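# Press the kettle handle button to pop its lid

## Task

Push down the button on the top of the kettle's handle until the lid pops open, without tipping the kettle over. Finish with the gripper clear of the kettle and the button risen back up, and with the tumbler, the pink cup, the carton, the white mug and the steel pot all still upright.

## Robot and tools

Robot: two arms on one table, left_arm and right_arm, each with a two-finger gripper and a wrist camera. Calibrated bases (scene frame): left_arm at (-0.021, +0.327, 0) m, quat_wxyz (+1.000, 0, 0, -0.021); right_arm at (-0.009, -0.282, 0) m, quat_wxyz (+1.000, 0, 0, -0.002).

Frame: every position, orientation and target is in the scene frame. Its origin sits at table-top height, halfway between the nominal bases. +x points out over the table, +y toward left_arm, +z up. Arm names do not match image sides. Reported hand poses may be off by a few centimetres, more when the arm reaches far.

Gripper: the fingers extend along the gripper's +z axis and separate along its y axis. end_effector_position is the point between the finger pads, roughly 1 cm short of the tips. For pressing a button, point +z downward and close the fingers so they form a blunt tip.

The row: all moving tools use 16 numbers covering both arms, even if one arm stays idle. Order: left x, y, z (metres, absolute position), qw, qx, qy, qz (absolute orientation, w first), opening; then the same eight for right_arm. Opening runs from -1 (closed) to +1 (fully open, 0.094 m); it is a setting, not a change. To keep an arm still, resend the exact pose and opening from the last result before it started resting. To hold an orientation steady, repeat the same quaternion in every row rather than copying the reported one, which drifts.

execute_actions(actions, cameras): actions is a list of actions; each action is a list of up to 15 rows, one row per 1/30 s control step, and a short action keeps its final row for the remaining steps of its 15. Each row's positions are absolute targets. A target more than 0.6 m from that gripper's current position along any of its own axes gets the action rejected for both arms; if the first action fails this against the latest reported state, the whole call is rejected. An empty actions list returns the full state plus images.

move(target, speed, blend, opening_speed, blocking, cameras): drives each gripper in a straight line from its Hand target to the absolute pose in target. target is one 16-number row, or a list of up to 15 rows visited in order, all within 10 s total. speed is m/s, 0.002 to 2.9, default 0.25 (turning capped at twice that in rad/s); one value or one per target. blend (m) rounds corners of a list; 0 stops at each point. opening_speed (0.2 or more, per second on the -1..+1 scale) ramps finger changes. blocking=false returns after about 0.5 s while the path continues; a new move takes over from it. Paths do not avoid obstacles or the other arm. Faster moves lag and overshoot more and hit harder; aiming further beyond a contact presses harder. Steer around an arm's own base, not close to it, or its shoulder posture may flip.

wait(seconds 0 to 10) lets time pass holding the last commands. stop brakes a running move. zoom_image(camera, region [x0, y0, x1, y1], at most 504x504 pixels) enlarges part of the latest image from cam_high, cam_low, cam_left_wrist or cam_right_wrist (all 896x504). read_manual gives licence texts only. finished_scene(scene, 1 to 3) ends the scene for good; scene 1 is practice and may be skipped.

Results: each arm's end_effector_position and end_effector_quat_wxyz; Hand target (where the arm is actually being sent, possibly short of the request, so send the remainder next); Tool commands; grip_measured (finger opening on the command scale, reads slightly wide when empty); grip_effort_nm (gripper motor effort, negative closing, not a pad force); Joint positions, velocities (may say within noise) and torques (include gravity, noisy, joints 1 to 3 wrap at ±28 N m). A move adds a move: line such as done (arm at rest within 10 mm and 2 degrees), off_target, moving, held or fault, plus limits=paced (pose clipped) or limits=held (steps withheld). Done does not mean no contact. Friction and weight alone can leave a gripper a centimetre or so off target. Commanded orientation is clipped to within 40 degrees of the measured one each step.

Motor heat: holding loads, stretched arms or pushing at unreachable poses heat motors. MOTOR HOT appears at 75 °C; at 90 °C the arm folds and idles (fault); at 100 °C it goes limp.

Avoid: collisions or presses between the two arms or grippers (can fail the task), knocking any object over or off the table, slamming or hard pushes on the kettle, and arm stops. Press the button with a slow, short descent, then lift away so the button returns up, and confirm in camera images that the lid is open and everything stands before finishing.

Each tool is called as name(argument=value, ...), one argument or row to a line, values as JSON.

## Session

execute_actions(
  actions=[],
)

Scene clock: 0.00 s.
left_arm: end_effector_position=(+0.2437, +0.0357, +0.3237) grip_measured=+1.000 grip_effort_nm=n/a end_effector_quat_wxyz=(+0.606, +0.128, +0.705, -0.345) | right_arm: end_effector_position=(+0.3188, -0.1481, +0.2135) grip_measured=+1.000 grip_effort_nm=n/a end_effector_quat_wxyz=(+0.423, +0.038, +0.890, +0.164)
Joint positions: left_arm=[-0.908 1.085 0.759 0.299 -0.252 -0.345 0.094] | right_arm=[0.428 1.107 0.887 -0.411 0.078 0.47 0.094]
Joint velocities: within noise
Joint torques (N m): no reading
Motor temperatures (°C): left_arm=[26 34 28 27 26 26 25] | right_arm=[25 32 29 29 29 26 25]
Heat: left arm: 34 °C; right arm: 32 °C.
Hand target: left_arm +0.2432, +0.0366, +0.3240; +0.605, +0.129, +0.706, -0.344 | right_arm +0.3204, -0.1480, +0.2235; +0.435, +0.038, +0.884, +0.168
Tool commands: left_gripper/opening=+1.0 right_gripper/opening=+1.0

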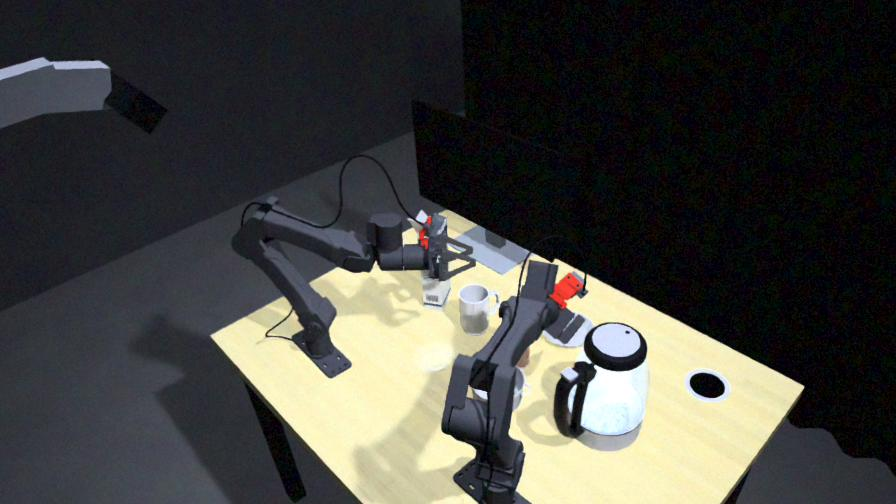

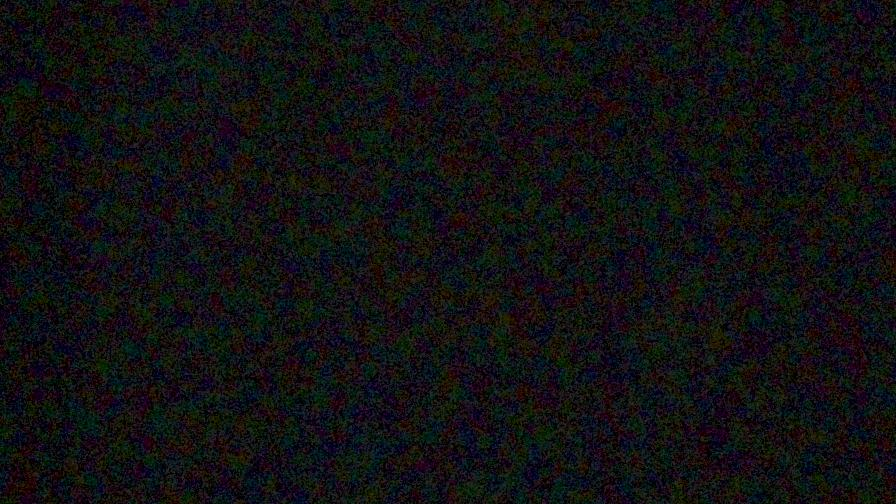

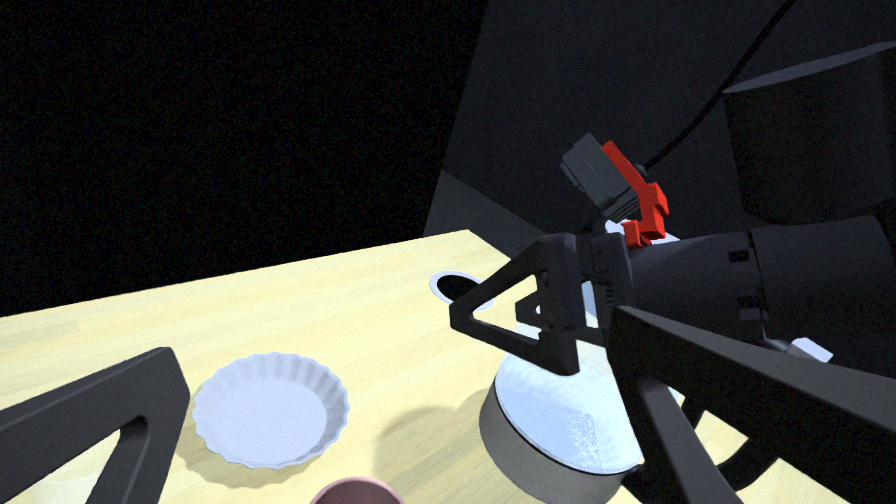

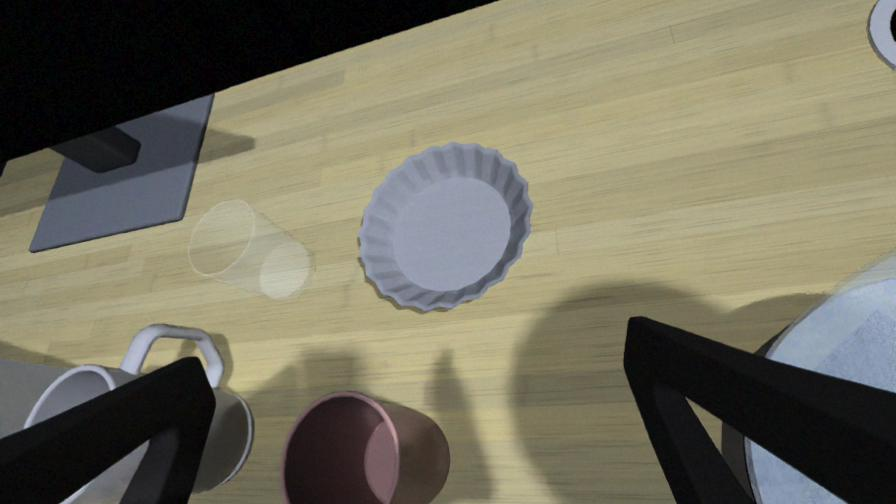

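move(
  target=[
    [0.2437,0.0357,0.3237,0.606,0.128,0.705,-0.345,1,0.28,-0.15,0.40,0.383,0,0.924,0,-1],
    [0.2437,0.0357,0.3237,0.606,0.128,0.705,-0.345,1,0.22,-0.30,0.42,0.30,0,0.954,0,-1],
  ],
  cameras=["all"],
)

Scene clock: 14.50 s.
left_arm: end_effector_position=(+0.2437, +0.0357, +0.3237) grip_measured=+1.000 grip_effort_nm=-0.002 end_effector_quat_wxyz=(+0.606, +0.128, +0.705, -0.345) | right_arm: end_effector_position=(+0.2200, -0.3000, +0.4230) grip_measured=-0.997 grip_effort_nm=-0.188 end_effector_quat_wxyz=(+0.409, +0.009, +0.912, -0.015)
Joint positions: left_arm=[-0.908 1.085 0.759 0.299 -0.252 -0.345 0.094] | right_arm=[-0.127 1.208 2.051 -1.571 -0.064 -0.083 0]
Joint torques (N m): left_arm=[-0.08 -2.78 6.83 2.27 -0.02 0.03] | right_arm=[-0.51 -1.25 3.6 1.68 -0.15 -0.04]
Heat: left arm: 34 °C; right arm: 32 °C.
Hand target: left_arm +0.2437, +0.0357, +0.3237; +0.606, +0.128, +0.705, -0.345 | right_arm +0.2202, -0.3000, +0.4196; +0.404, +0.005, +0.915, -0.014
Off the commanded pose: left_arm 0.000 m, 0 deg | right_arm 0.003 m, 14 deg.
joint sent to its limit (right arm) — joint 4 (wrist pitch), lower limit. The joint targets are off in orientation, not in position.
move: off_target (right_arm)

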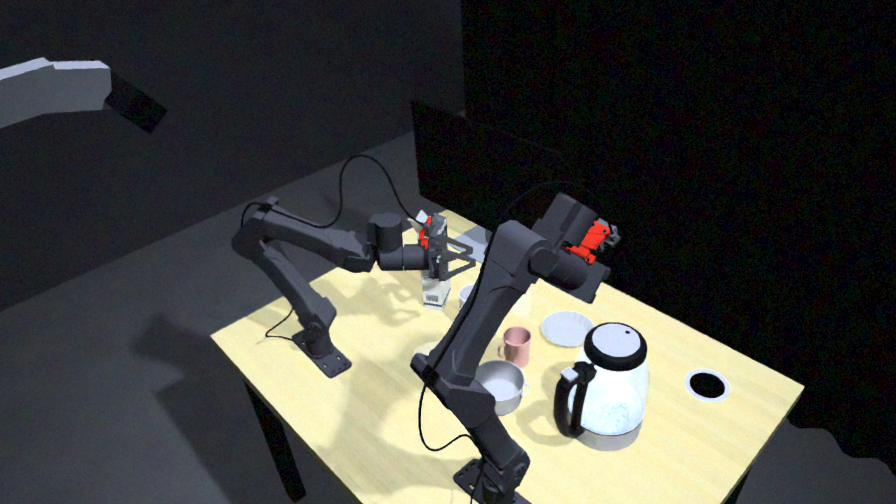

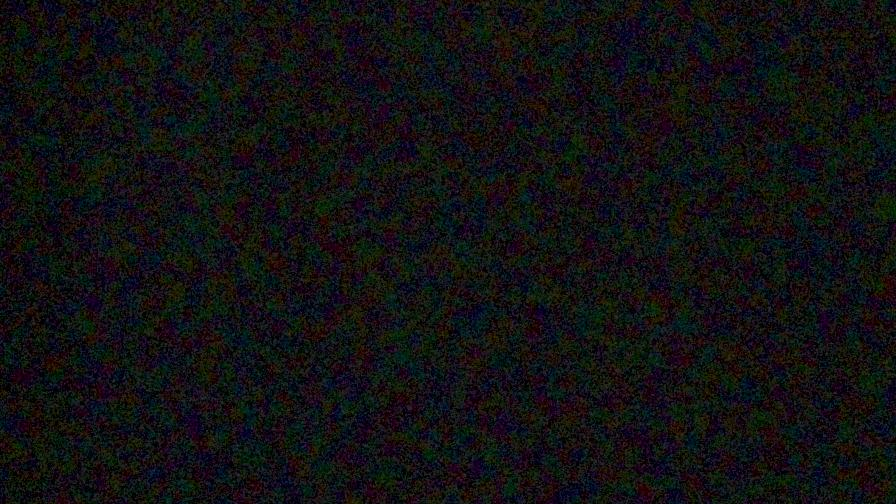

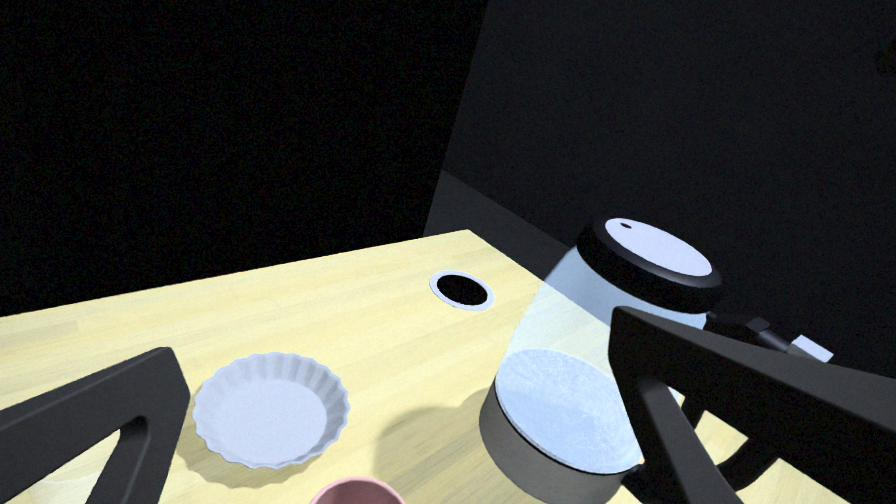

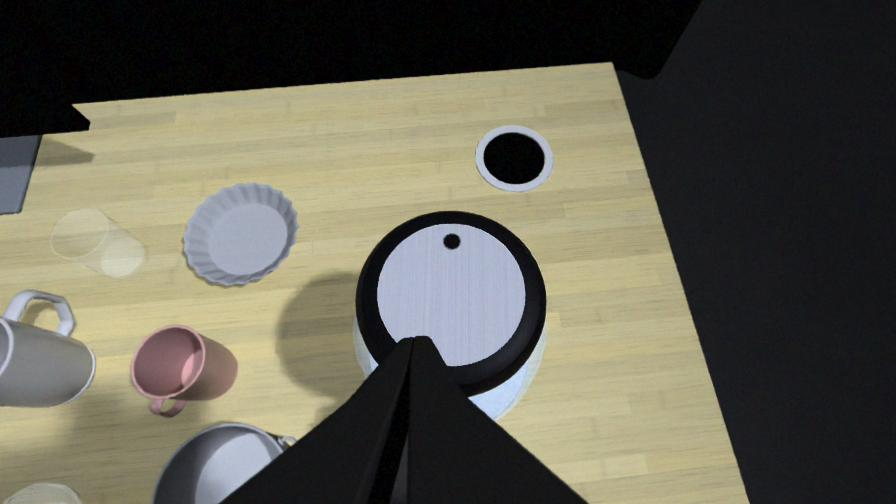

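move(
  target=[0.2437,0.0357,0.3237,0.606,0.128,0.705,-0.345,1,0.14,-0.22,0.40,0.4,0,0.9165,0,-1],
  cameras=["all"],
)

Scene clock: 34.33 s.
left_arm: end_effector_position=(+0.2437, +0.0357, +0.3237) grip_measured=+1.000 grip_effort_nm=-0.007 end_effector_quat_wxyz=(+0.606, +0.128, +0.705, -0.345) | right_arm: end_effector_position=(+0.1403, -0.2190, +0.4010) grip_measured=-0.997 grip_effort_nm=-0.183 end_effector_quat_wxyz=(+0.424, -0.057, +0.896, +0.119)
Joint positions: left_arm=[-0.908 1.085 0.759 0.299 -0.252 -0.345 0.094] | right_arm=[0.741 0.919 1.798 -1.578 0.313 0.465 0]
Joint torques (N m): left_arm=[-0.13 -2.69 6.93 2.3 -0.02 0.02] | right_arm=[0.53 1.24 3.29 1.77 0.24 0.14]
Motor temperatures (°C): left_arm=[26 34 30 33 26 26 25] | right_arm=[25 32 30 32 29 26 25]
Heat: left arm: 34 °C; right arm: 32 °C.
Hand target: left_arm +0.2437, +0.0357, +0.3237; +0.606, +0.128, +0.705, -0.345 | right_arm +0.1408, -0.2205, +0.3998; +0.426, -0.052, +0.895, +0.118
Off the commanded pose: left_arm 0.000 m, 0 deg | right_arm 0.001 m, 16 deg.
joint read past its limit (right arm) — joint 4 (wrist pitch), lower limit.
joint sent to its limit (right arm) — joint 4 (wrist pitch), lower limit. The joint targets are off in orientation, not in position.
move: off_target (right_arm)

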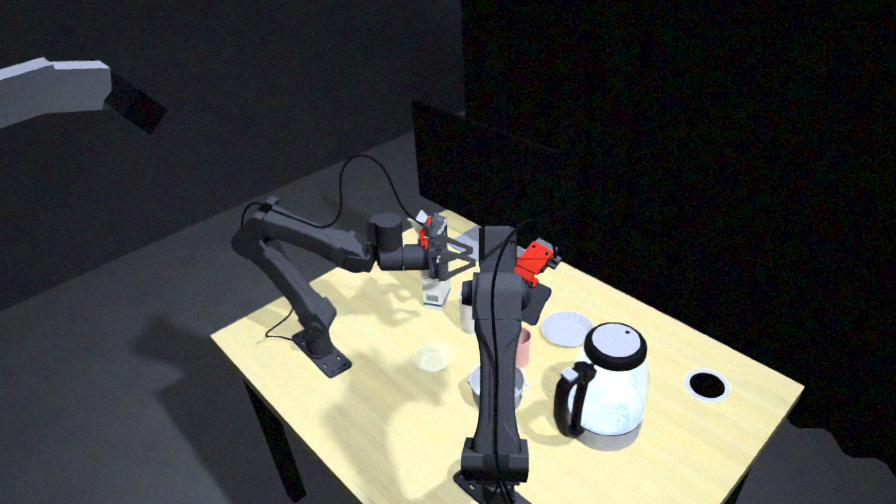

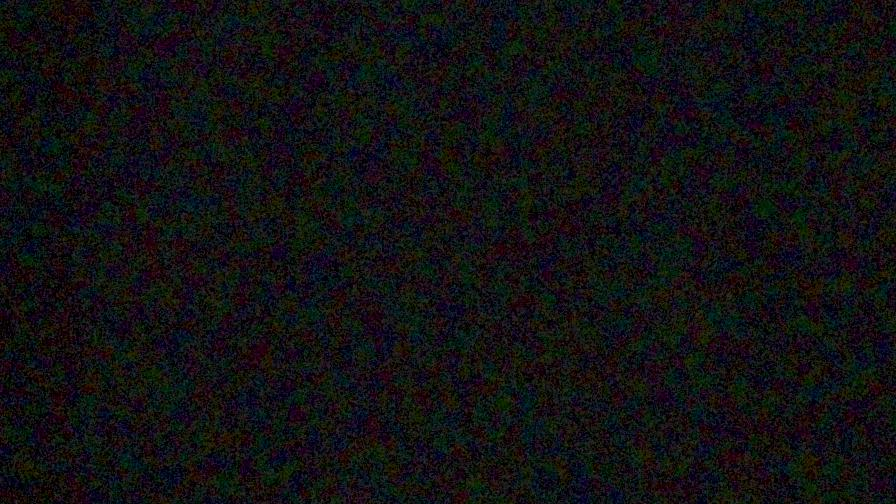

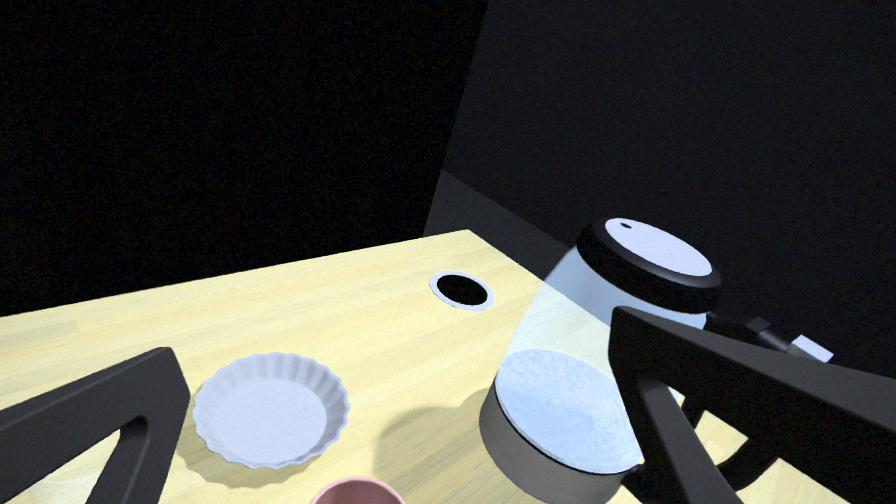

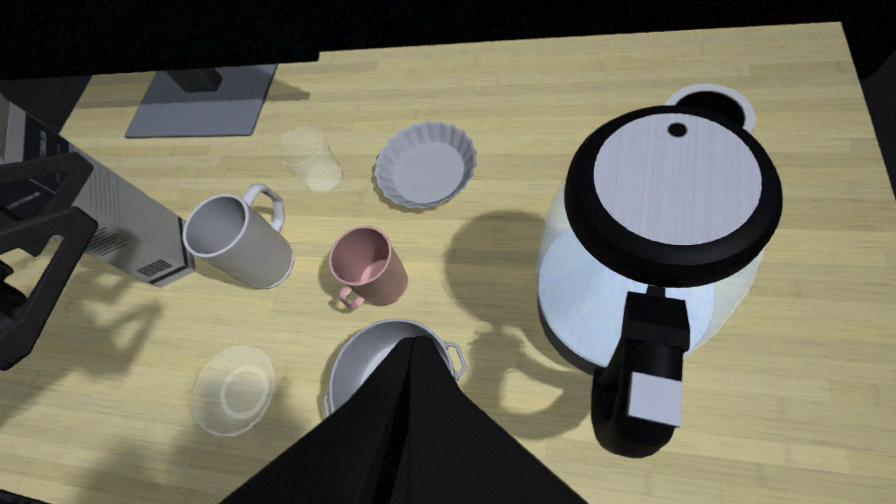

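move(
  target=[0.2437,0.0357,0.3237,0.606,0.128,0.705,-0.345,1,0.15,-0.300,0.30,0.462,0,0.887,0,-1],
  cameras=["all"],
)

Scene clock: 53.50 s.
left_arm: end_effector_position=(+0.2437, +0.0357, +0.3237) grip_measured=+1.000 grip_effort_nm=-0.002 end_effector_quat_wxyz=(+0.606, +0.128, +0.705, -0.345) | right_arm: end_effector_position=(+0.1495, -0.2995, +0.2995) grip_measured=-0.997 grip_effort_nm=-0.178 end_effector_quat_wxyz=(+0.457, +0.028, +0.888, -0.045)
Joint positions: left_arm=[-0.908 1.085 0.759 0.299 -0.252 -0.345 0.094] | right_arm=[0.041 0.533 1.15 -1.24 0.136 0.03 0]
Joint torques (N m): left_arm=[-0.17 -2.59 6.78 2.3 -0.05 -0.02] | right_arm=[-0.39 2.03 4.81 1.98 -0.02 -0.06]
Heat: left arm: 34 °C; right arm: 34 °C.
Hand target: left_arm +0.2437, +0.0357, +0.3237; +0.606, +0.128, +0.705, -0.345 | right_arm +0.1500, -0.2993, +0.3005; +0.465, +0.024, +0.884, -0.046
Off the commanded pose: left_arm 0.000 m, 0 deg | right_arm 0.001 m, 6 deg.
move: off_target (right_arm)

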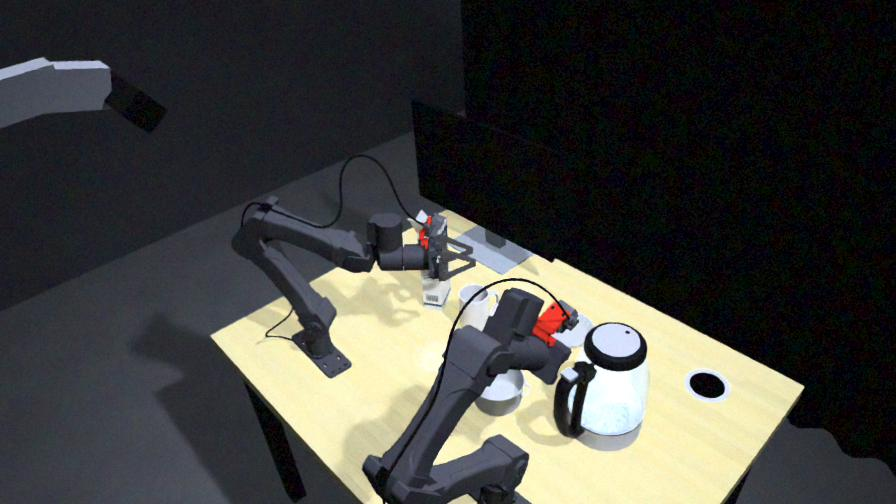

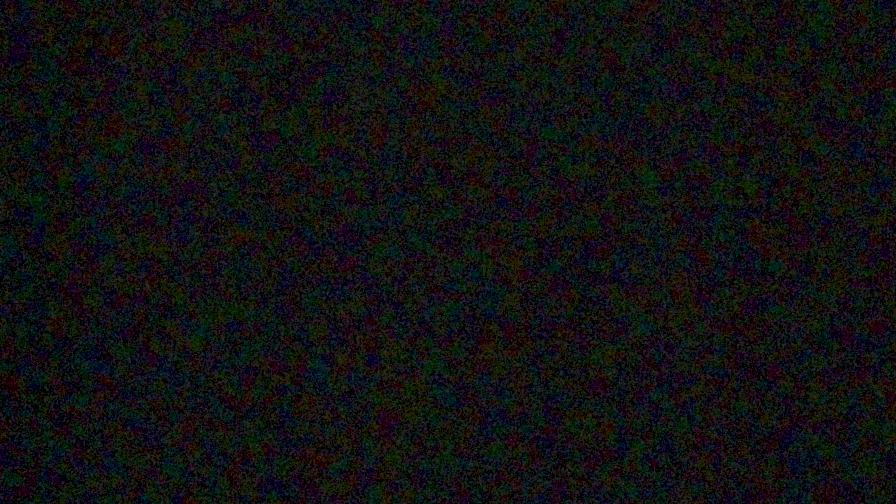

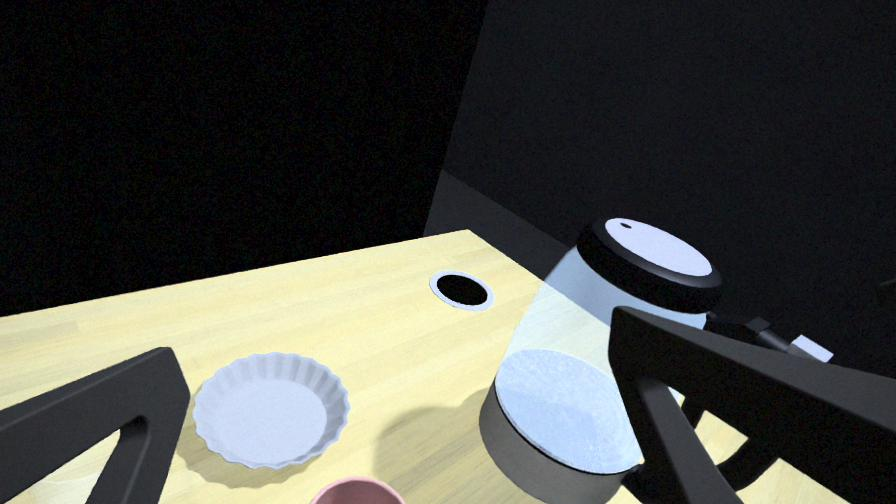

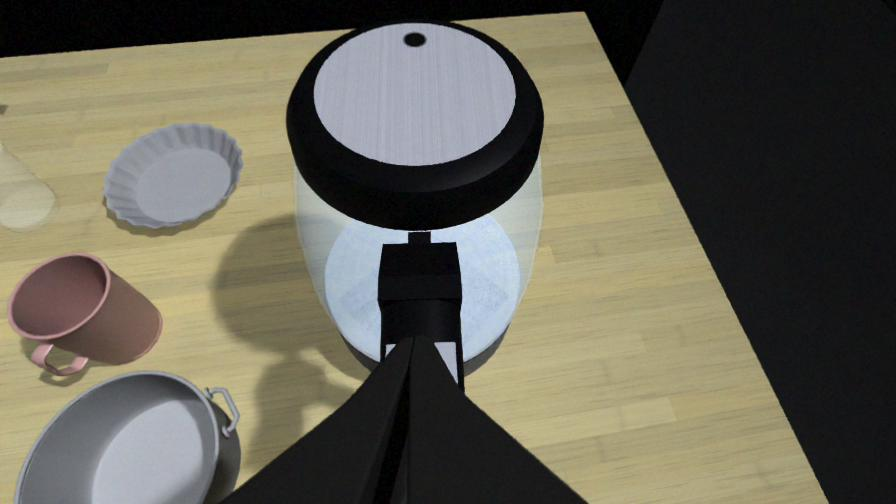

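move(
  target=[0.2437,0.0357,0.3237,0.606,0.128,0.705,-0.345,1,0.152,-0.300,0.265,0.462,0,0.887,0,-1],
  cameras=["cam_high","cam_left_wrist","cam_right_wrist"],
  speed=0.08,
)

zoom_image(
  camera="cam_left_wrist",
  region=[640, 200, 896, 456],
)

zoom_image(
  camera="cam_high",
  region=[500, 280, 680, 460],
)

Scene clock: 63.13 s.
left_arm: end_effector_position=(+0.2437, +0.0357, +0.3237) grip_measured=+1.000 grip_effort_nm=-0.007 end_effector_quat_wxyz=(+0.606, +0.128, +0.705, -0.345) | right_arm: end_effector_position=(+0.1509, -0.3014, +0.2603) grip_measured=-0.997 grip_effort_nm=-0.178 end_effector_quat_wxyz=(+0.457, +0.007, +0.889, -0.004)
Joint positions: left_arm=[-0.908 1.085 0.759 0.299 -0.252 -0.345 0.094] | right_arm=[-0.868 0.503 1.002 -1.327 -0.66 -0.59 0]
Joint torques (N m): left_arm=[-0.27 -2.85 6.76 2.26 -0.02 0.05] | right_arm=[-0.51 4.19 7.01 1.4 -0.53 -0.05]
Heat: left arm: 35 °C; right arm: 34 °C.
Hand target: left_arm +0.2437, +0.0357, +0.3237; +0.606, +0.128, +0.705, -0.345 | right_arm +0.1521, -0.2999, +0.2651; +0.462, +0.001, +0.887, -0.001
Off the commanded pose: left_arm 0.000 m, 0 deg | right_arm 0.005 m, 1 deg.
move: done
Images, in order (width x height): cam_high 896x504, cam_left_wrist 896x504, cam_right_wrist 896x504.

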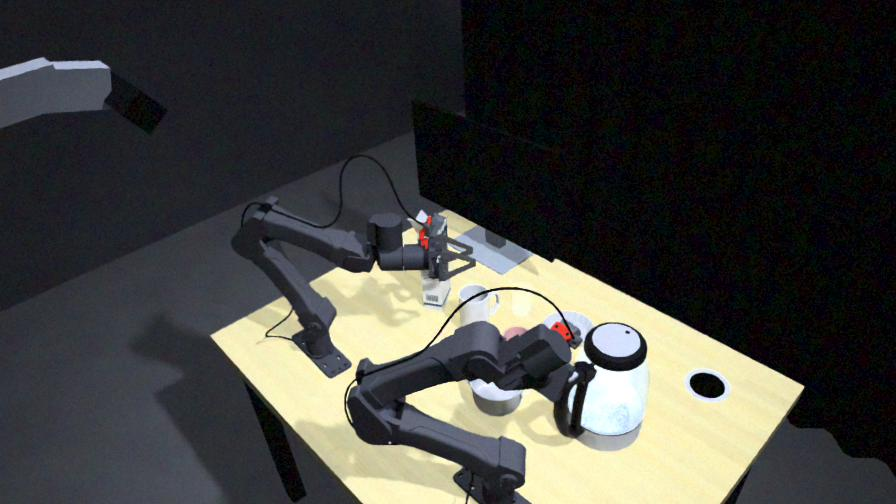

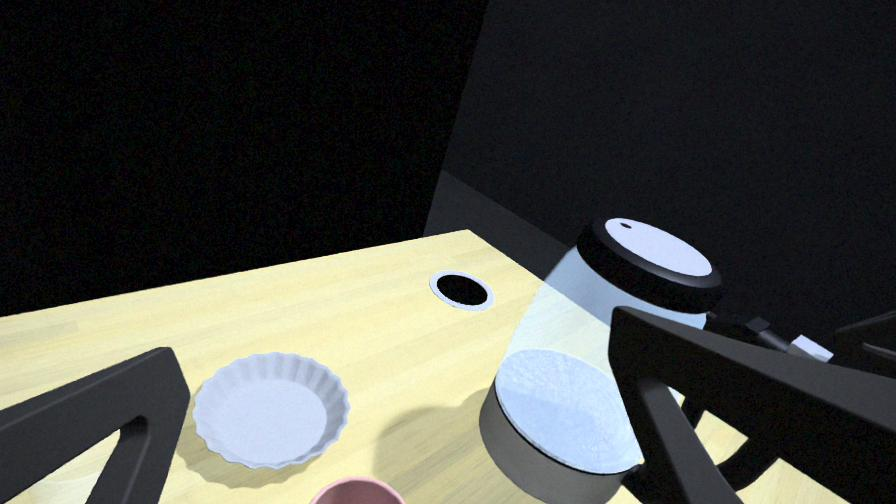

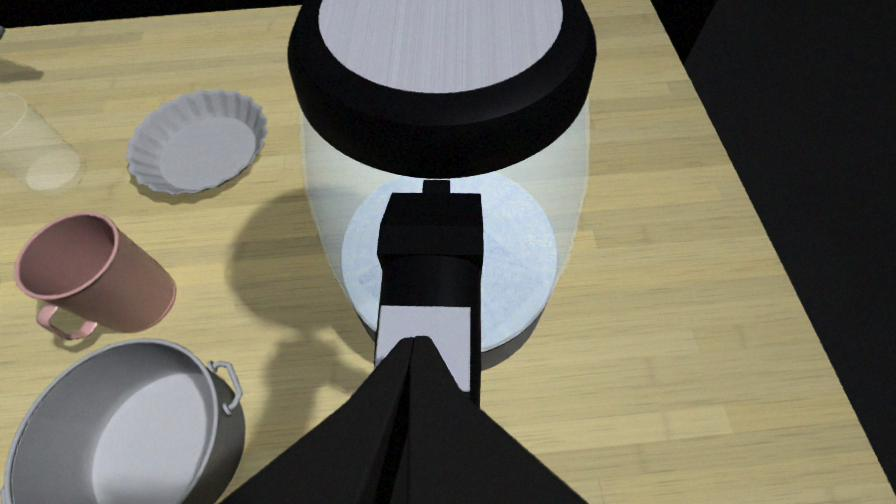

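Scaled by 1.969 from the camera's 896x504 image, which has a finer 1280x720 frame.

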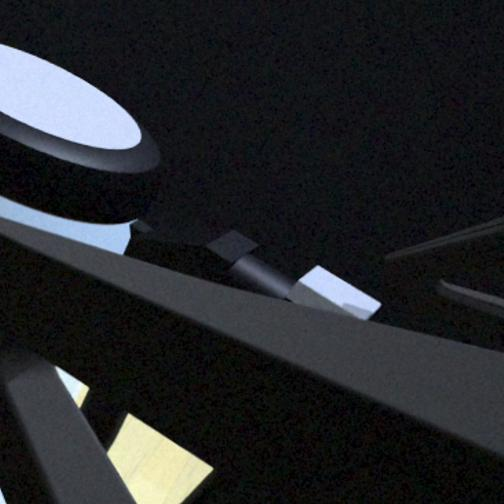

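Scaled by 2.800 from the camera's 896x504 image, which has a finer 1280x720 frame.

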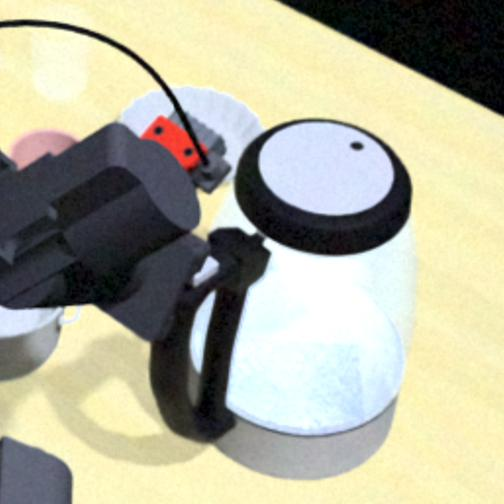

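move(
  target=[0.2437,0.0357,0.3237,0.606,0.128,0.705,-0.345,1,0.152,-0.301,0.250,0.462,0,0.887,0,-1],
  cameras=["cam_left_wrist","cam_right_wrist"],
  speed=0.05,
)

zoom_image(
  camera="cam_left_wrist",
  region=[740, 270, 896, 426],
)

Scene clock: 72.37 s.
left_arm: end_effector_position=(+0.2437, +0.0357, +0.3237) grip_measured=+1.000 grip_effort_nm=-0.002 end_effector_quat_wxyz=(+0.606, +0.128, +0.705, -0.345) | right_arm: end_effector_position=(+0.1522, -0.3031, +0.2534) grip_measured=-0.997 grip_effort_nm=-0.183 end_effector_quat_wxyz=(+0.458, +0.006, +0.889, -0.003)
Joint positions: left_arm=[-0.908 1.085 0.759 0.299 -0.252 -0.345 0.094] | right_arm=[-0.899 0.496 0.969 -1.32 -0.686 -0.621 0]
Joint torques (N m): left_arm=[0.18 -2.81 6.9 2.23 -0.04 0.04] | right_arm=[-0.49 1.73 4.51 1.47 -0.48 -0.05]
Heat: left arm: 35 °C; right arm: 34 °C.
Hand target: left_arm +0.2437, +0.0357, +0.3237; +0.606, +0.128, +0.705, -0.345 | right_arm +0.1521, -0.3010, +0.2500; +0.461, +0.001, +0.887, -0.001
Off the commanded pose: left_arm 0.000 m, 0 deg | right_arm 0.004 m, 1 deg.
move: done
Images, in order (width x height): cam_left_wrist 896x504, cam_right_wrist 896x504.

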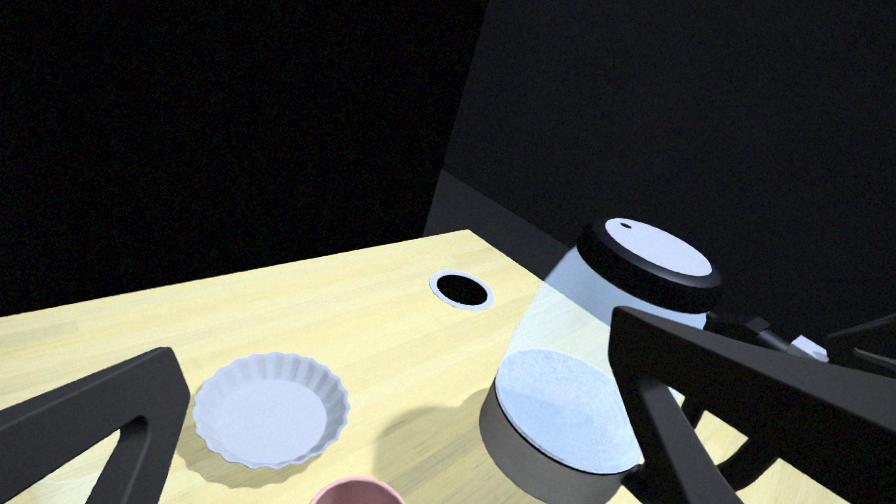

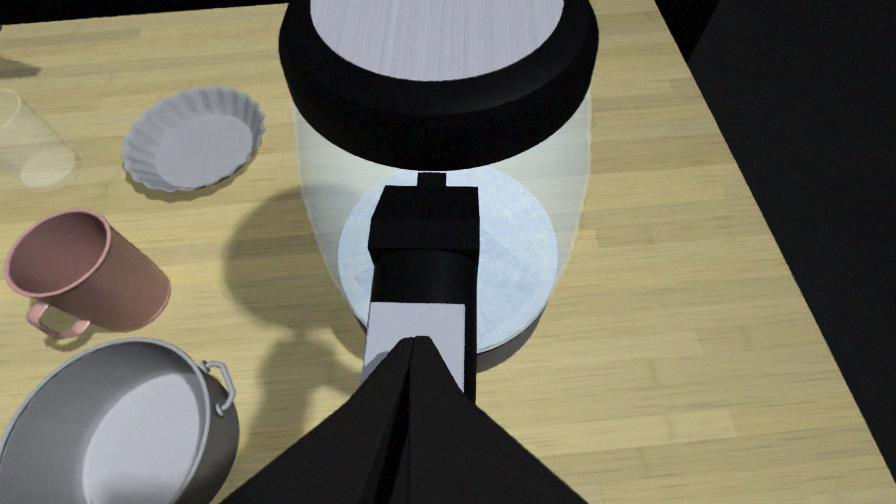

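Scaled by 3.231 from the camera's 896x504 image, which has a finer 1280x720 frame.

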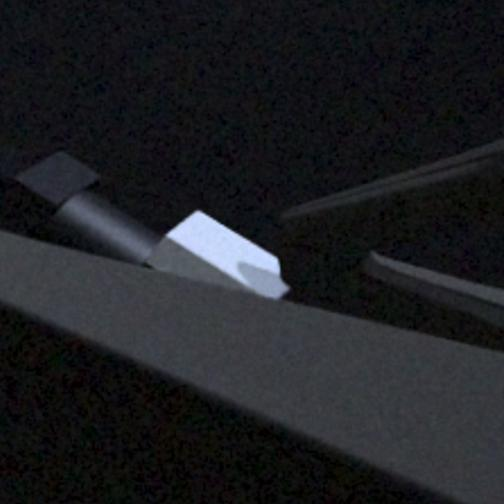

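move(
  target=[0.2437,0.0357,0.3237,0.606,0.128,0.705,-0.345,1,0.161,-0.299,0.240,0.462,0,0.887,0,-1],
  cameras=["cam_left_wrist","cam_right_wrist"],
  speed=0.05,
)

zoom_image(
  camera="cam_left_wrist",
  region=[740, 270, 896, 426],
)

Scene clock: 80.53 s.
left_arm: end_effector_position=(+0.2437, +0.0357, +0.3237) grip_measured=+1.000 grip_effort_nm=-0.002 end_effector_quat_wxyz=(+0.606, +0.128, +0.705, -0.345) | right_arm: end_effector_position=(+0.1652, -0.2983, +0.2530) grip_measured=-0.997 grip_effort_nm=-0.178 end_effector_quat_wxyz=(+0.478, -0.012, +0.878, -0.002)
Joint positions: left_arm=[-0.908 1.085 0.759 0.299 -0.252 -0.345 0.094] | right_arm=[-0.635 0.447 0.901 -1.135 -0.531 -0.409 0]
Joint torques (N m): left_arm=[-0.02 -2.91 6.8 2.26 0.02 0.02] | right_arm=[0.4 1.81 4.23 1.47 0.03 0.15]
Heat: left arm: 36 °C; right arm: 33 °C.
Hand target: left_arm +0.2437, +0.0357, +0.3237; +0.606, +0.128, +0.705, -0.345 | right_arm +0.1612, -0.2989, +0.2403; +0.462, -0.001, +0.887, +0.000
Off the commanded pose: left_arm 0.000 m, 0 deg | right_arm 0.014 m, 3 deg.
move: off_target (right_arm)
Images, in order (width x height): cam_left_wrist 896x504, cam_right_wrist 896x504.

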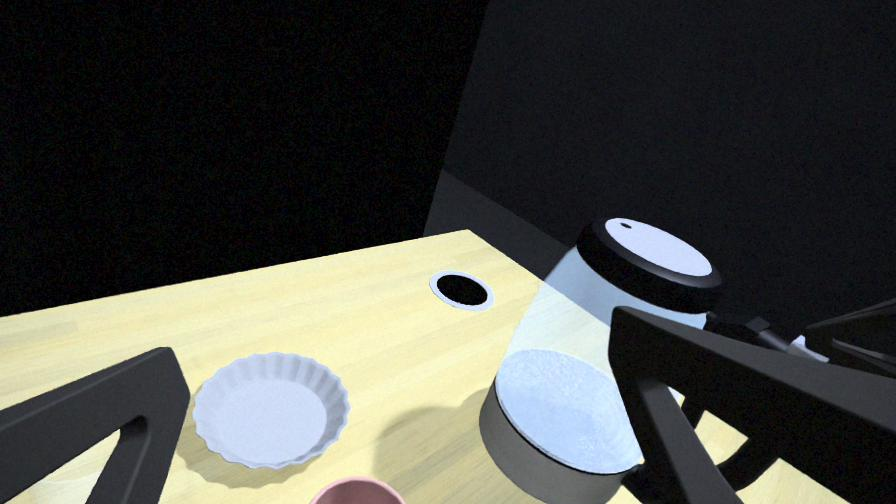

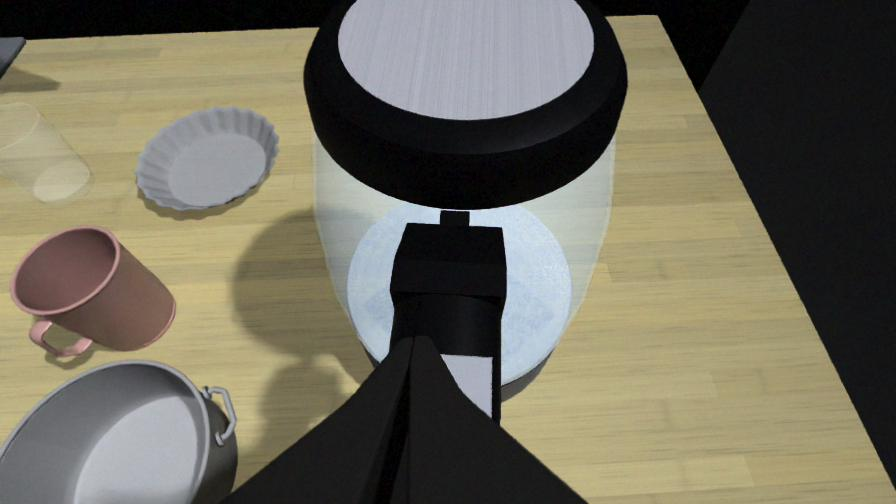

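Scaled by 3.231 from the camera's 896x504 image, which has a finer 1280x720 frame.

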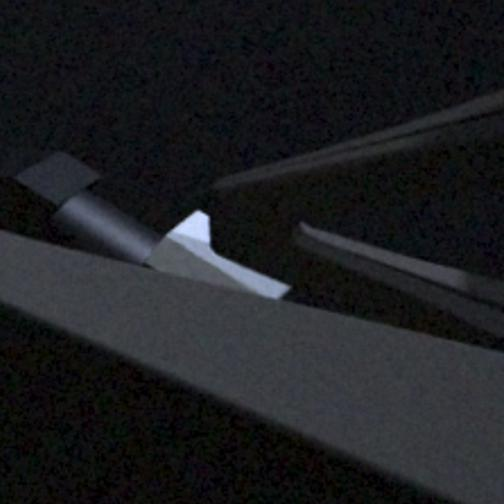

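move(
  target=[0.2437,0.0357,0.3237,0.606,0.128,0.705,-0.345,1,0.157,-0.306,0.232,0.462,0,0.887,0,-1],
  cameras=["cam_left_wrist","cam_right_wrist"],
  speed=0.05,
)

zoom_image(
  camera="cam_left_wrist",
  region=[740, 270, 896, 426],
)

Scene clock: 87.03 s.
left_arm: end_effector_position=(+0.2437, +0.0357, +0.3237) grip_measured=+1.000 grip_effort_nm=-0.002 end_effector_quat_wxyz=(+0.606, +0.128, +0.705, -0.345) | right_arm: end_effector_position=(+0.1639, -0.3099, +0.2527) grip_measured=-0.997 grip_effort_nm=-0.178 end_effector_quat_wxyz=(+0.491, -0.015, +0.871, -0.025)
Joint positions: left_arm=[-0.908 1.085 0.759 0.299 -0.252 -0.345 0.094] | right_arm=[-0.849 0.447 0.888 -1.165 -0.675 -0.573 0]
Joint torques (N m): left_arm=[-0.1 -2.93 6.69 2.29 0.01 0.03] | right_arm=[-0.49 3.47 4.23 0.9 -0.2 -0.07]
Heat: left arm: 36 °C; right arm: 33 °C.
Hand target: left_arm +0.2437, +0.0357, +0.3237; +0.606, +0.128, +0.705, -0.345 | right_arm +0.1578, -0.3055, +0.2330; +0.462, +0.000, +0.887, +0.000
Off the commanded pose: left_arm 0.000 m, 0 deg | right_arm 0.022 m, 5 deg.
move: off_target (right_arm)
Images, in order (width x height): cam_left_wrist 896x504, cam_right_wrist 896x504.

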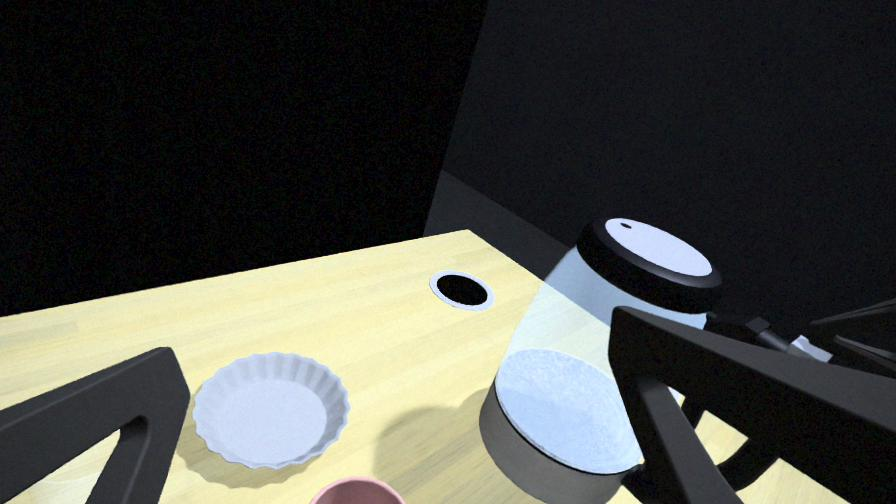

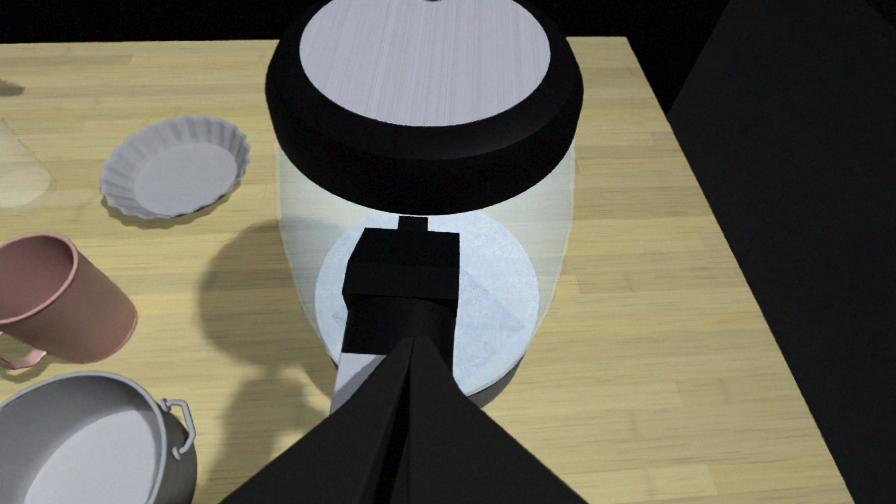

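Scaled by 3.231 from the camera's 896x504 image, which has a finer 1280x720 frame.

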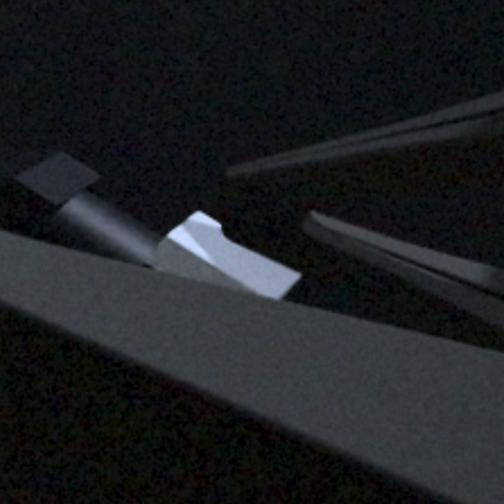

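wait(
  seconds=0.1,
  cameras=["cam_high"],
)

zoom_image(
  camera="cam_high",
  region=[340, 280, 680, 504],
)

Scene clock: 91.47 s.
left_arm: end_effector_position=(+0.2437, +0.0357, +0.3237) grip_measured=+1.000 grip_effort_nm=-0.007 end_effector_quat_wxyz=(+0.606, +0.128, +0.705, -0.345) | right_arm: end_effector_position=(+0.1639, -0.3099, +0.2527) grip_measured=-0.997 grip_effort_nm=-0.173 end_effector_quat_wxyz=(+0.491, -0.015, +0.871, -0.025)
Joint positions: left_arm=[-0.908 1.085 0.759 0.299 -0.252 -0.345 0.094] | right_arm=[-0.85 0.447 0.888 -1.165 -0.675 -0.574 0]
Joint torques (N m): left_arm=[-0.02 -2.93 6.89 2.24 0 0.07] | right_arm=[-0.49 3.47 4.23 0.9 -0.2 -0.06]
Heat: left arm: 36 °C; right arm: 33 °C.
Hand target: left_arm +0.2437, +0.0357, +0.3237; +0.606, +0.128, +0.705, -0.345 | right_arm +0.1578, -0.3055, +0.2331; +0.462, +0.000, +0.887, +0.000
Tool commands: left_gripper/opening=+1.0 right_gripper/opening=-1.0
Off the commanded pose: left_arm 0.000 m, 0 deg | right_arm 0.022 m, 5 deg.
wait: 0.10 s; at rest from the start
Images, in order (width x height): cam_high 896x504.

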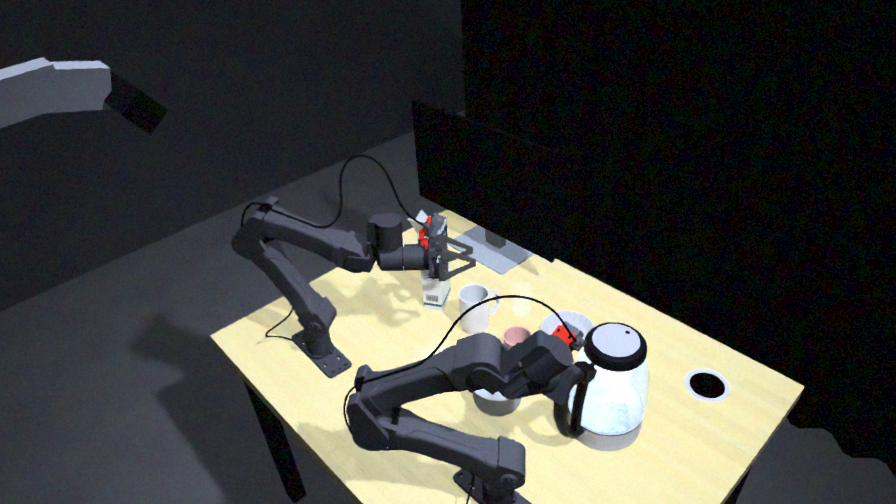

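Scaled by 1.482 from the camera's 896x504 image, which has a finer 1280x720 frame.

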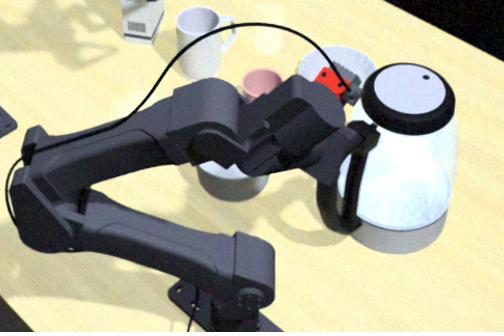

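move(
  target=[0.2437,0.0357,0.3237,0.606,0.128,0.705,-0.345,1,0.155,-0.302,0.220,0.462,0,0.887,0,-1],
  cameras=["cam_left_wrist","cam_right_wrist"],
  speed=0.05,
)

zoom_image(
  camera="cam_left_wrist",
  region=[740, 270, 896, 426],
)

Scene clock: 99.47 s.
left_arm: end_effector_position=(+0.2437, +0.0357, +0.3237) grip_measured=+1.000 grip_effort_nm=-0.002 end_effector_quat_wxyz=(+0.606, +0.128, +0.705, -0.345) | right_arm: end_effector_position=(+0.1647, -0.3085, +0.2465) grip_measured=-0.997 grip_effort_nm=-0.178 end_effector_quat_wxyz=(+0.496, -0.023, +0.868, -0.030)
Joint positions: left_arm=[-0.908 1.085 0.759 0.299 -0.252 -0.345 0.094] | right_arm=[-0.822 0.413 0.846 -1.129 -0.659 -0.56 0]
Joint torques (N m): left_arm=[-0.25 -2.74 6.93 2.29 -0.04 0.03] | right_arm=[0.69 2.17 3.38 0.84 -0.06 0.17]
Heat: left arm: 37 °C; right arm: 32 °C.
Hand target: left_arm +0.2437, +0.0357, +0.3237; +0.606, +0.128, +0.705, -0.345 | right_arm +0.1563, -0.3018, +0.2213; +0.462, -0.001, +0.887, +0.000
Off the commanded pose: left_arm 0.000 m, 0 deg | right_arm 0.029 m, 6 deg.
move: off_target (right_arm)
Images, in order (width x height): cam_left_wrist 896x504, cam_right_wrist 896x504.

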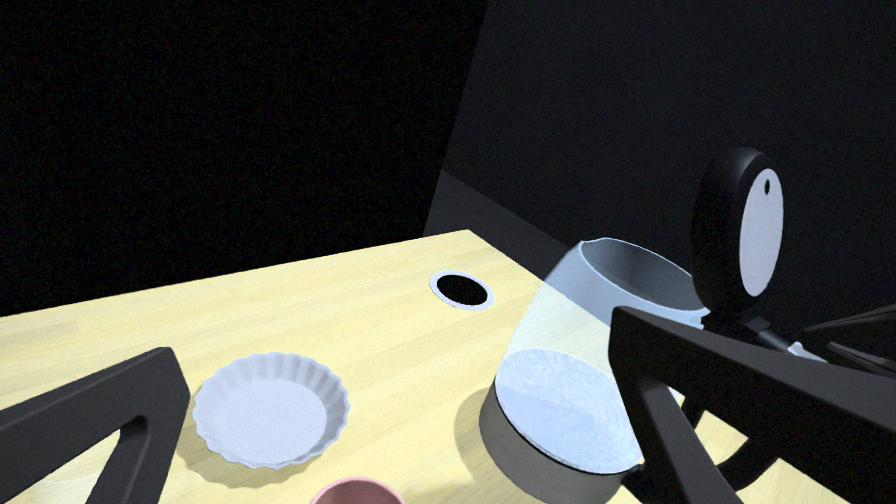

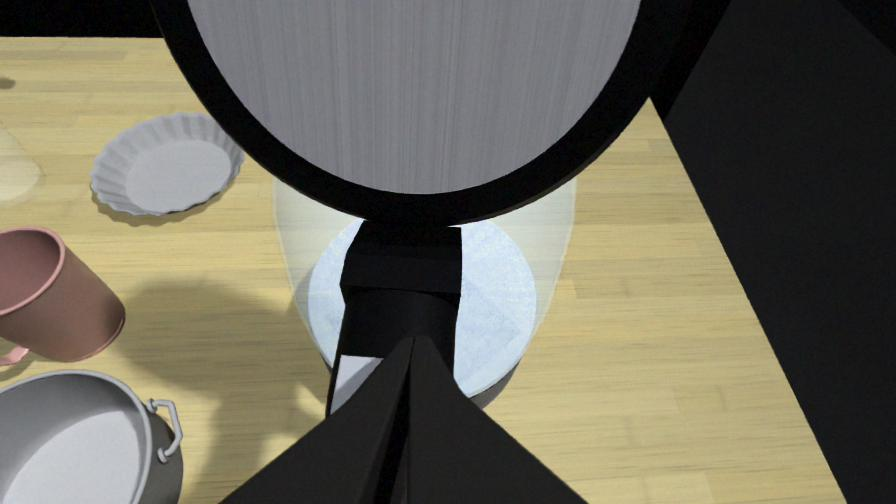

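Scaled by 3.231 from the camera's 896x504 image, which has a finer 1280x720 frame.

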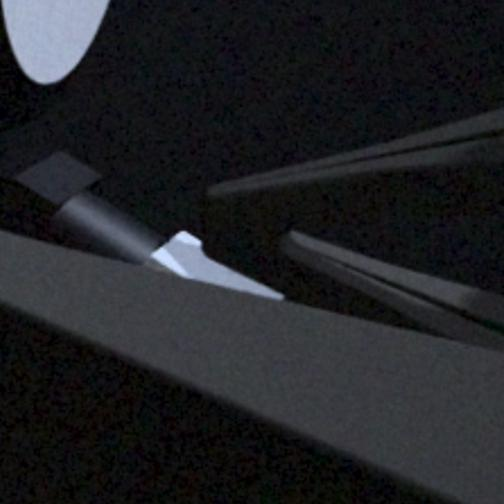

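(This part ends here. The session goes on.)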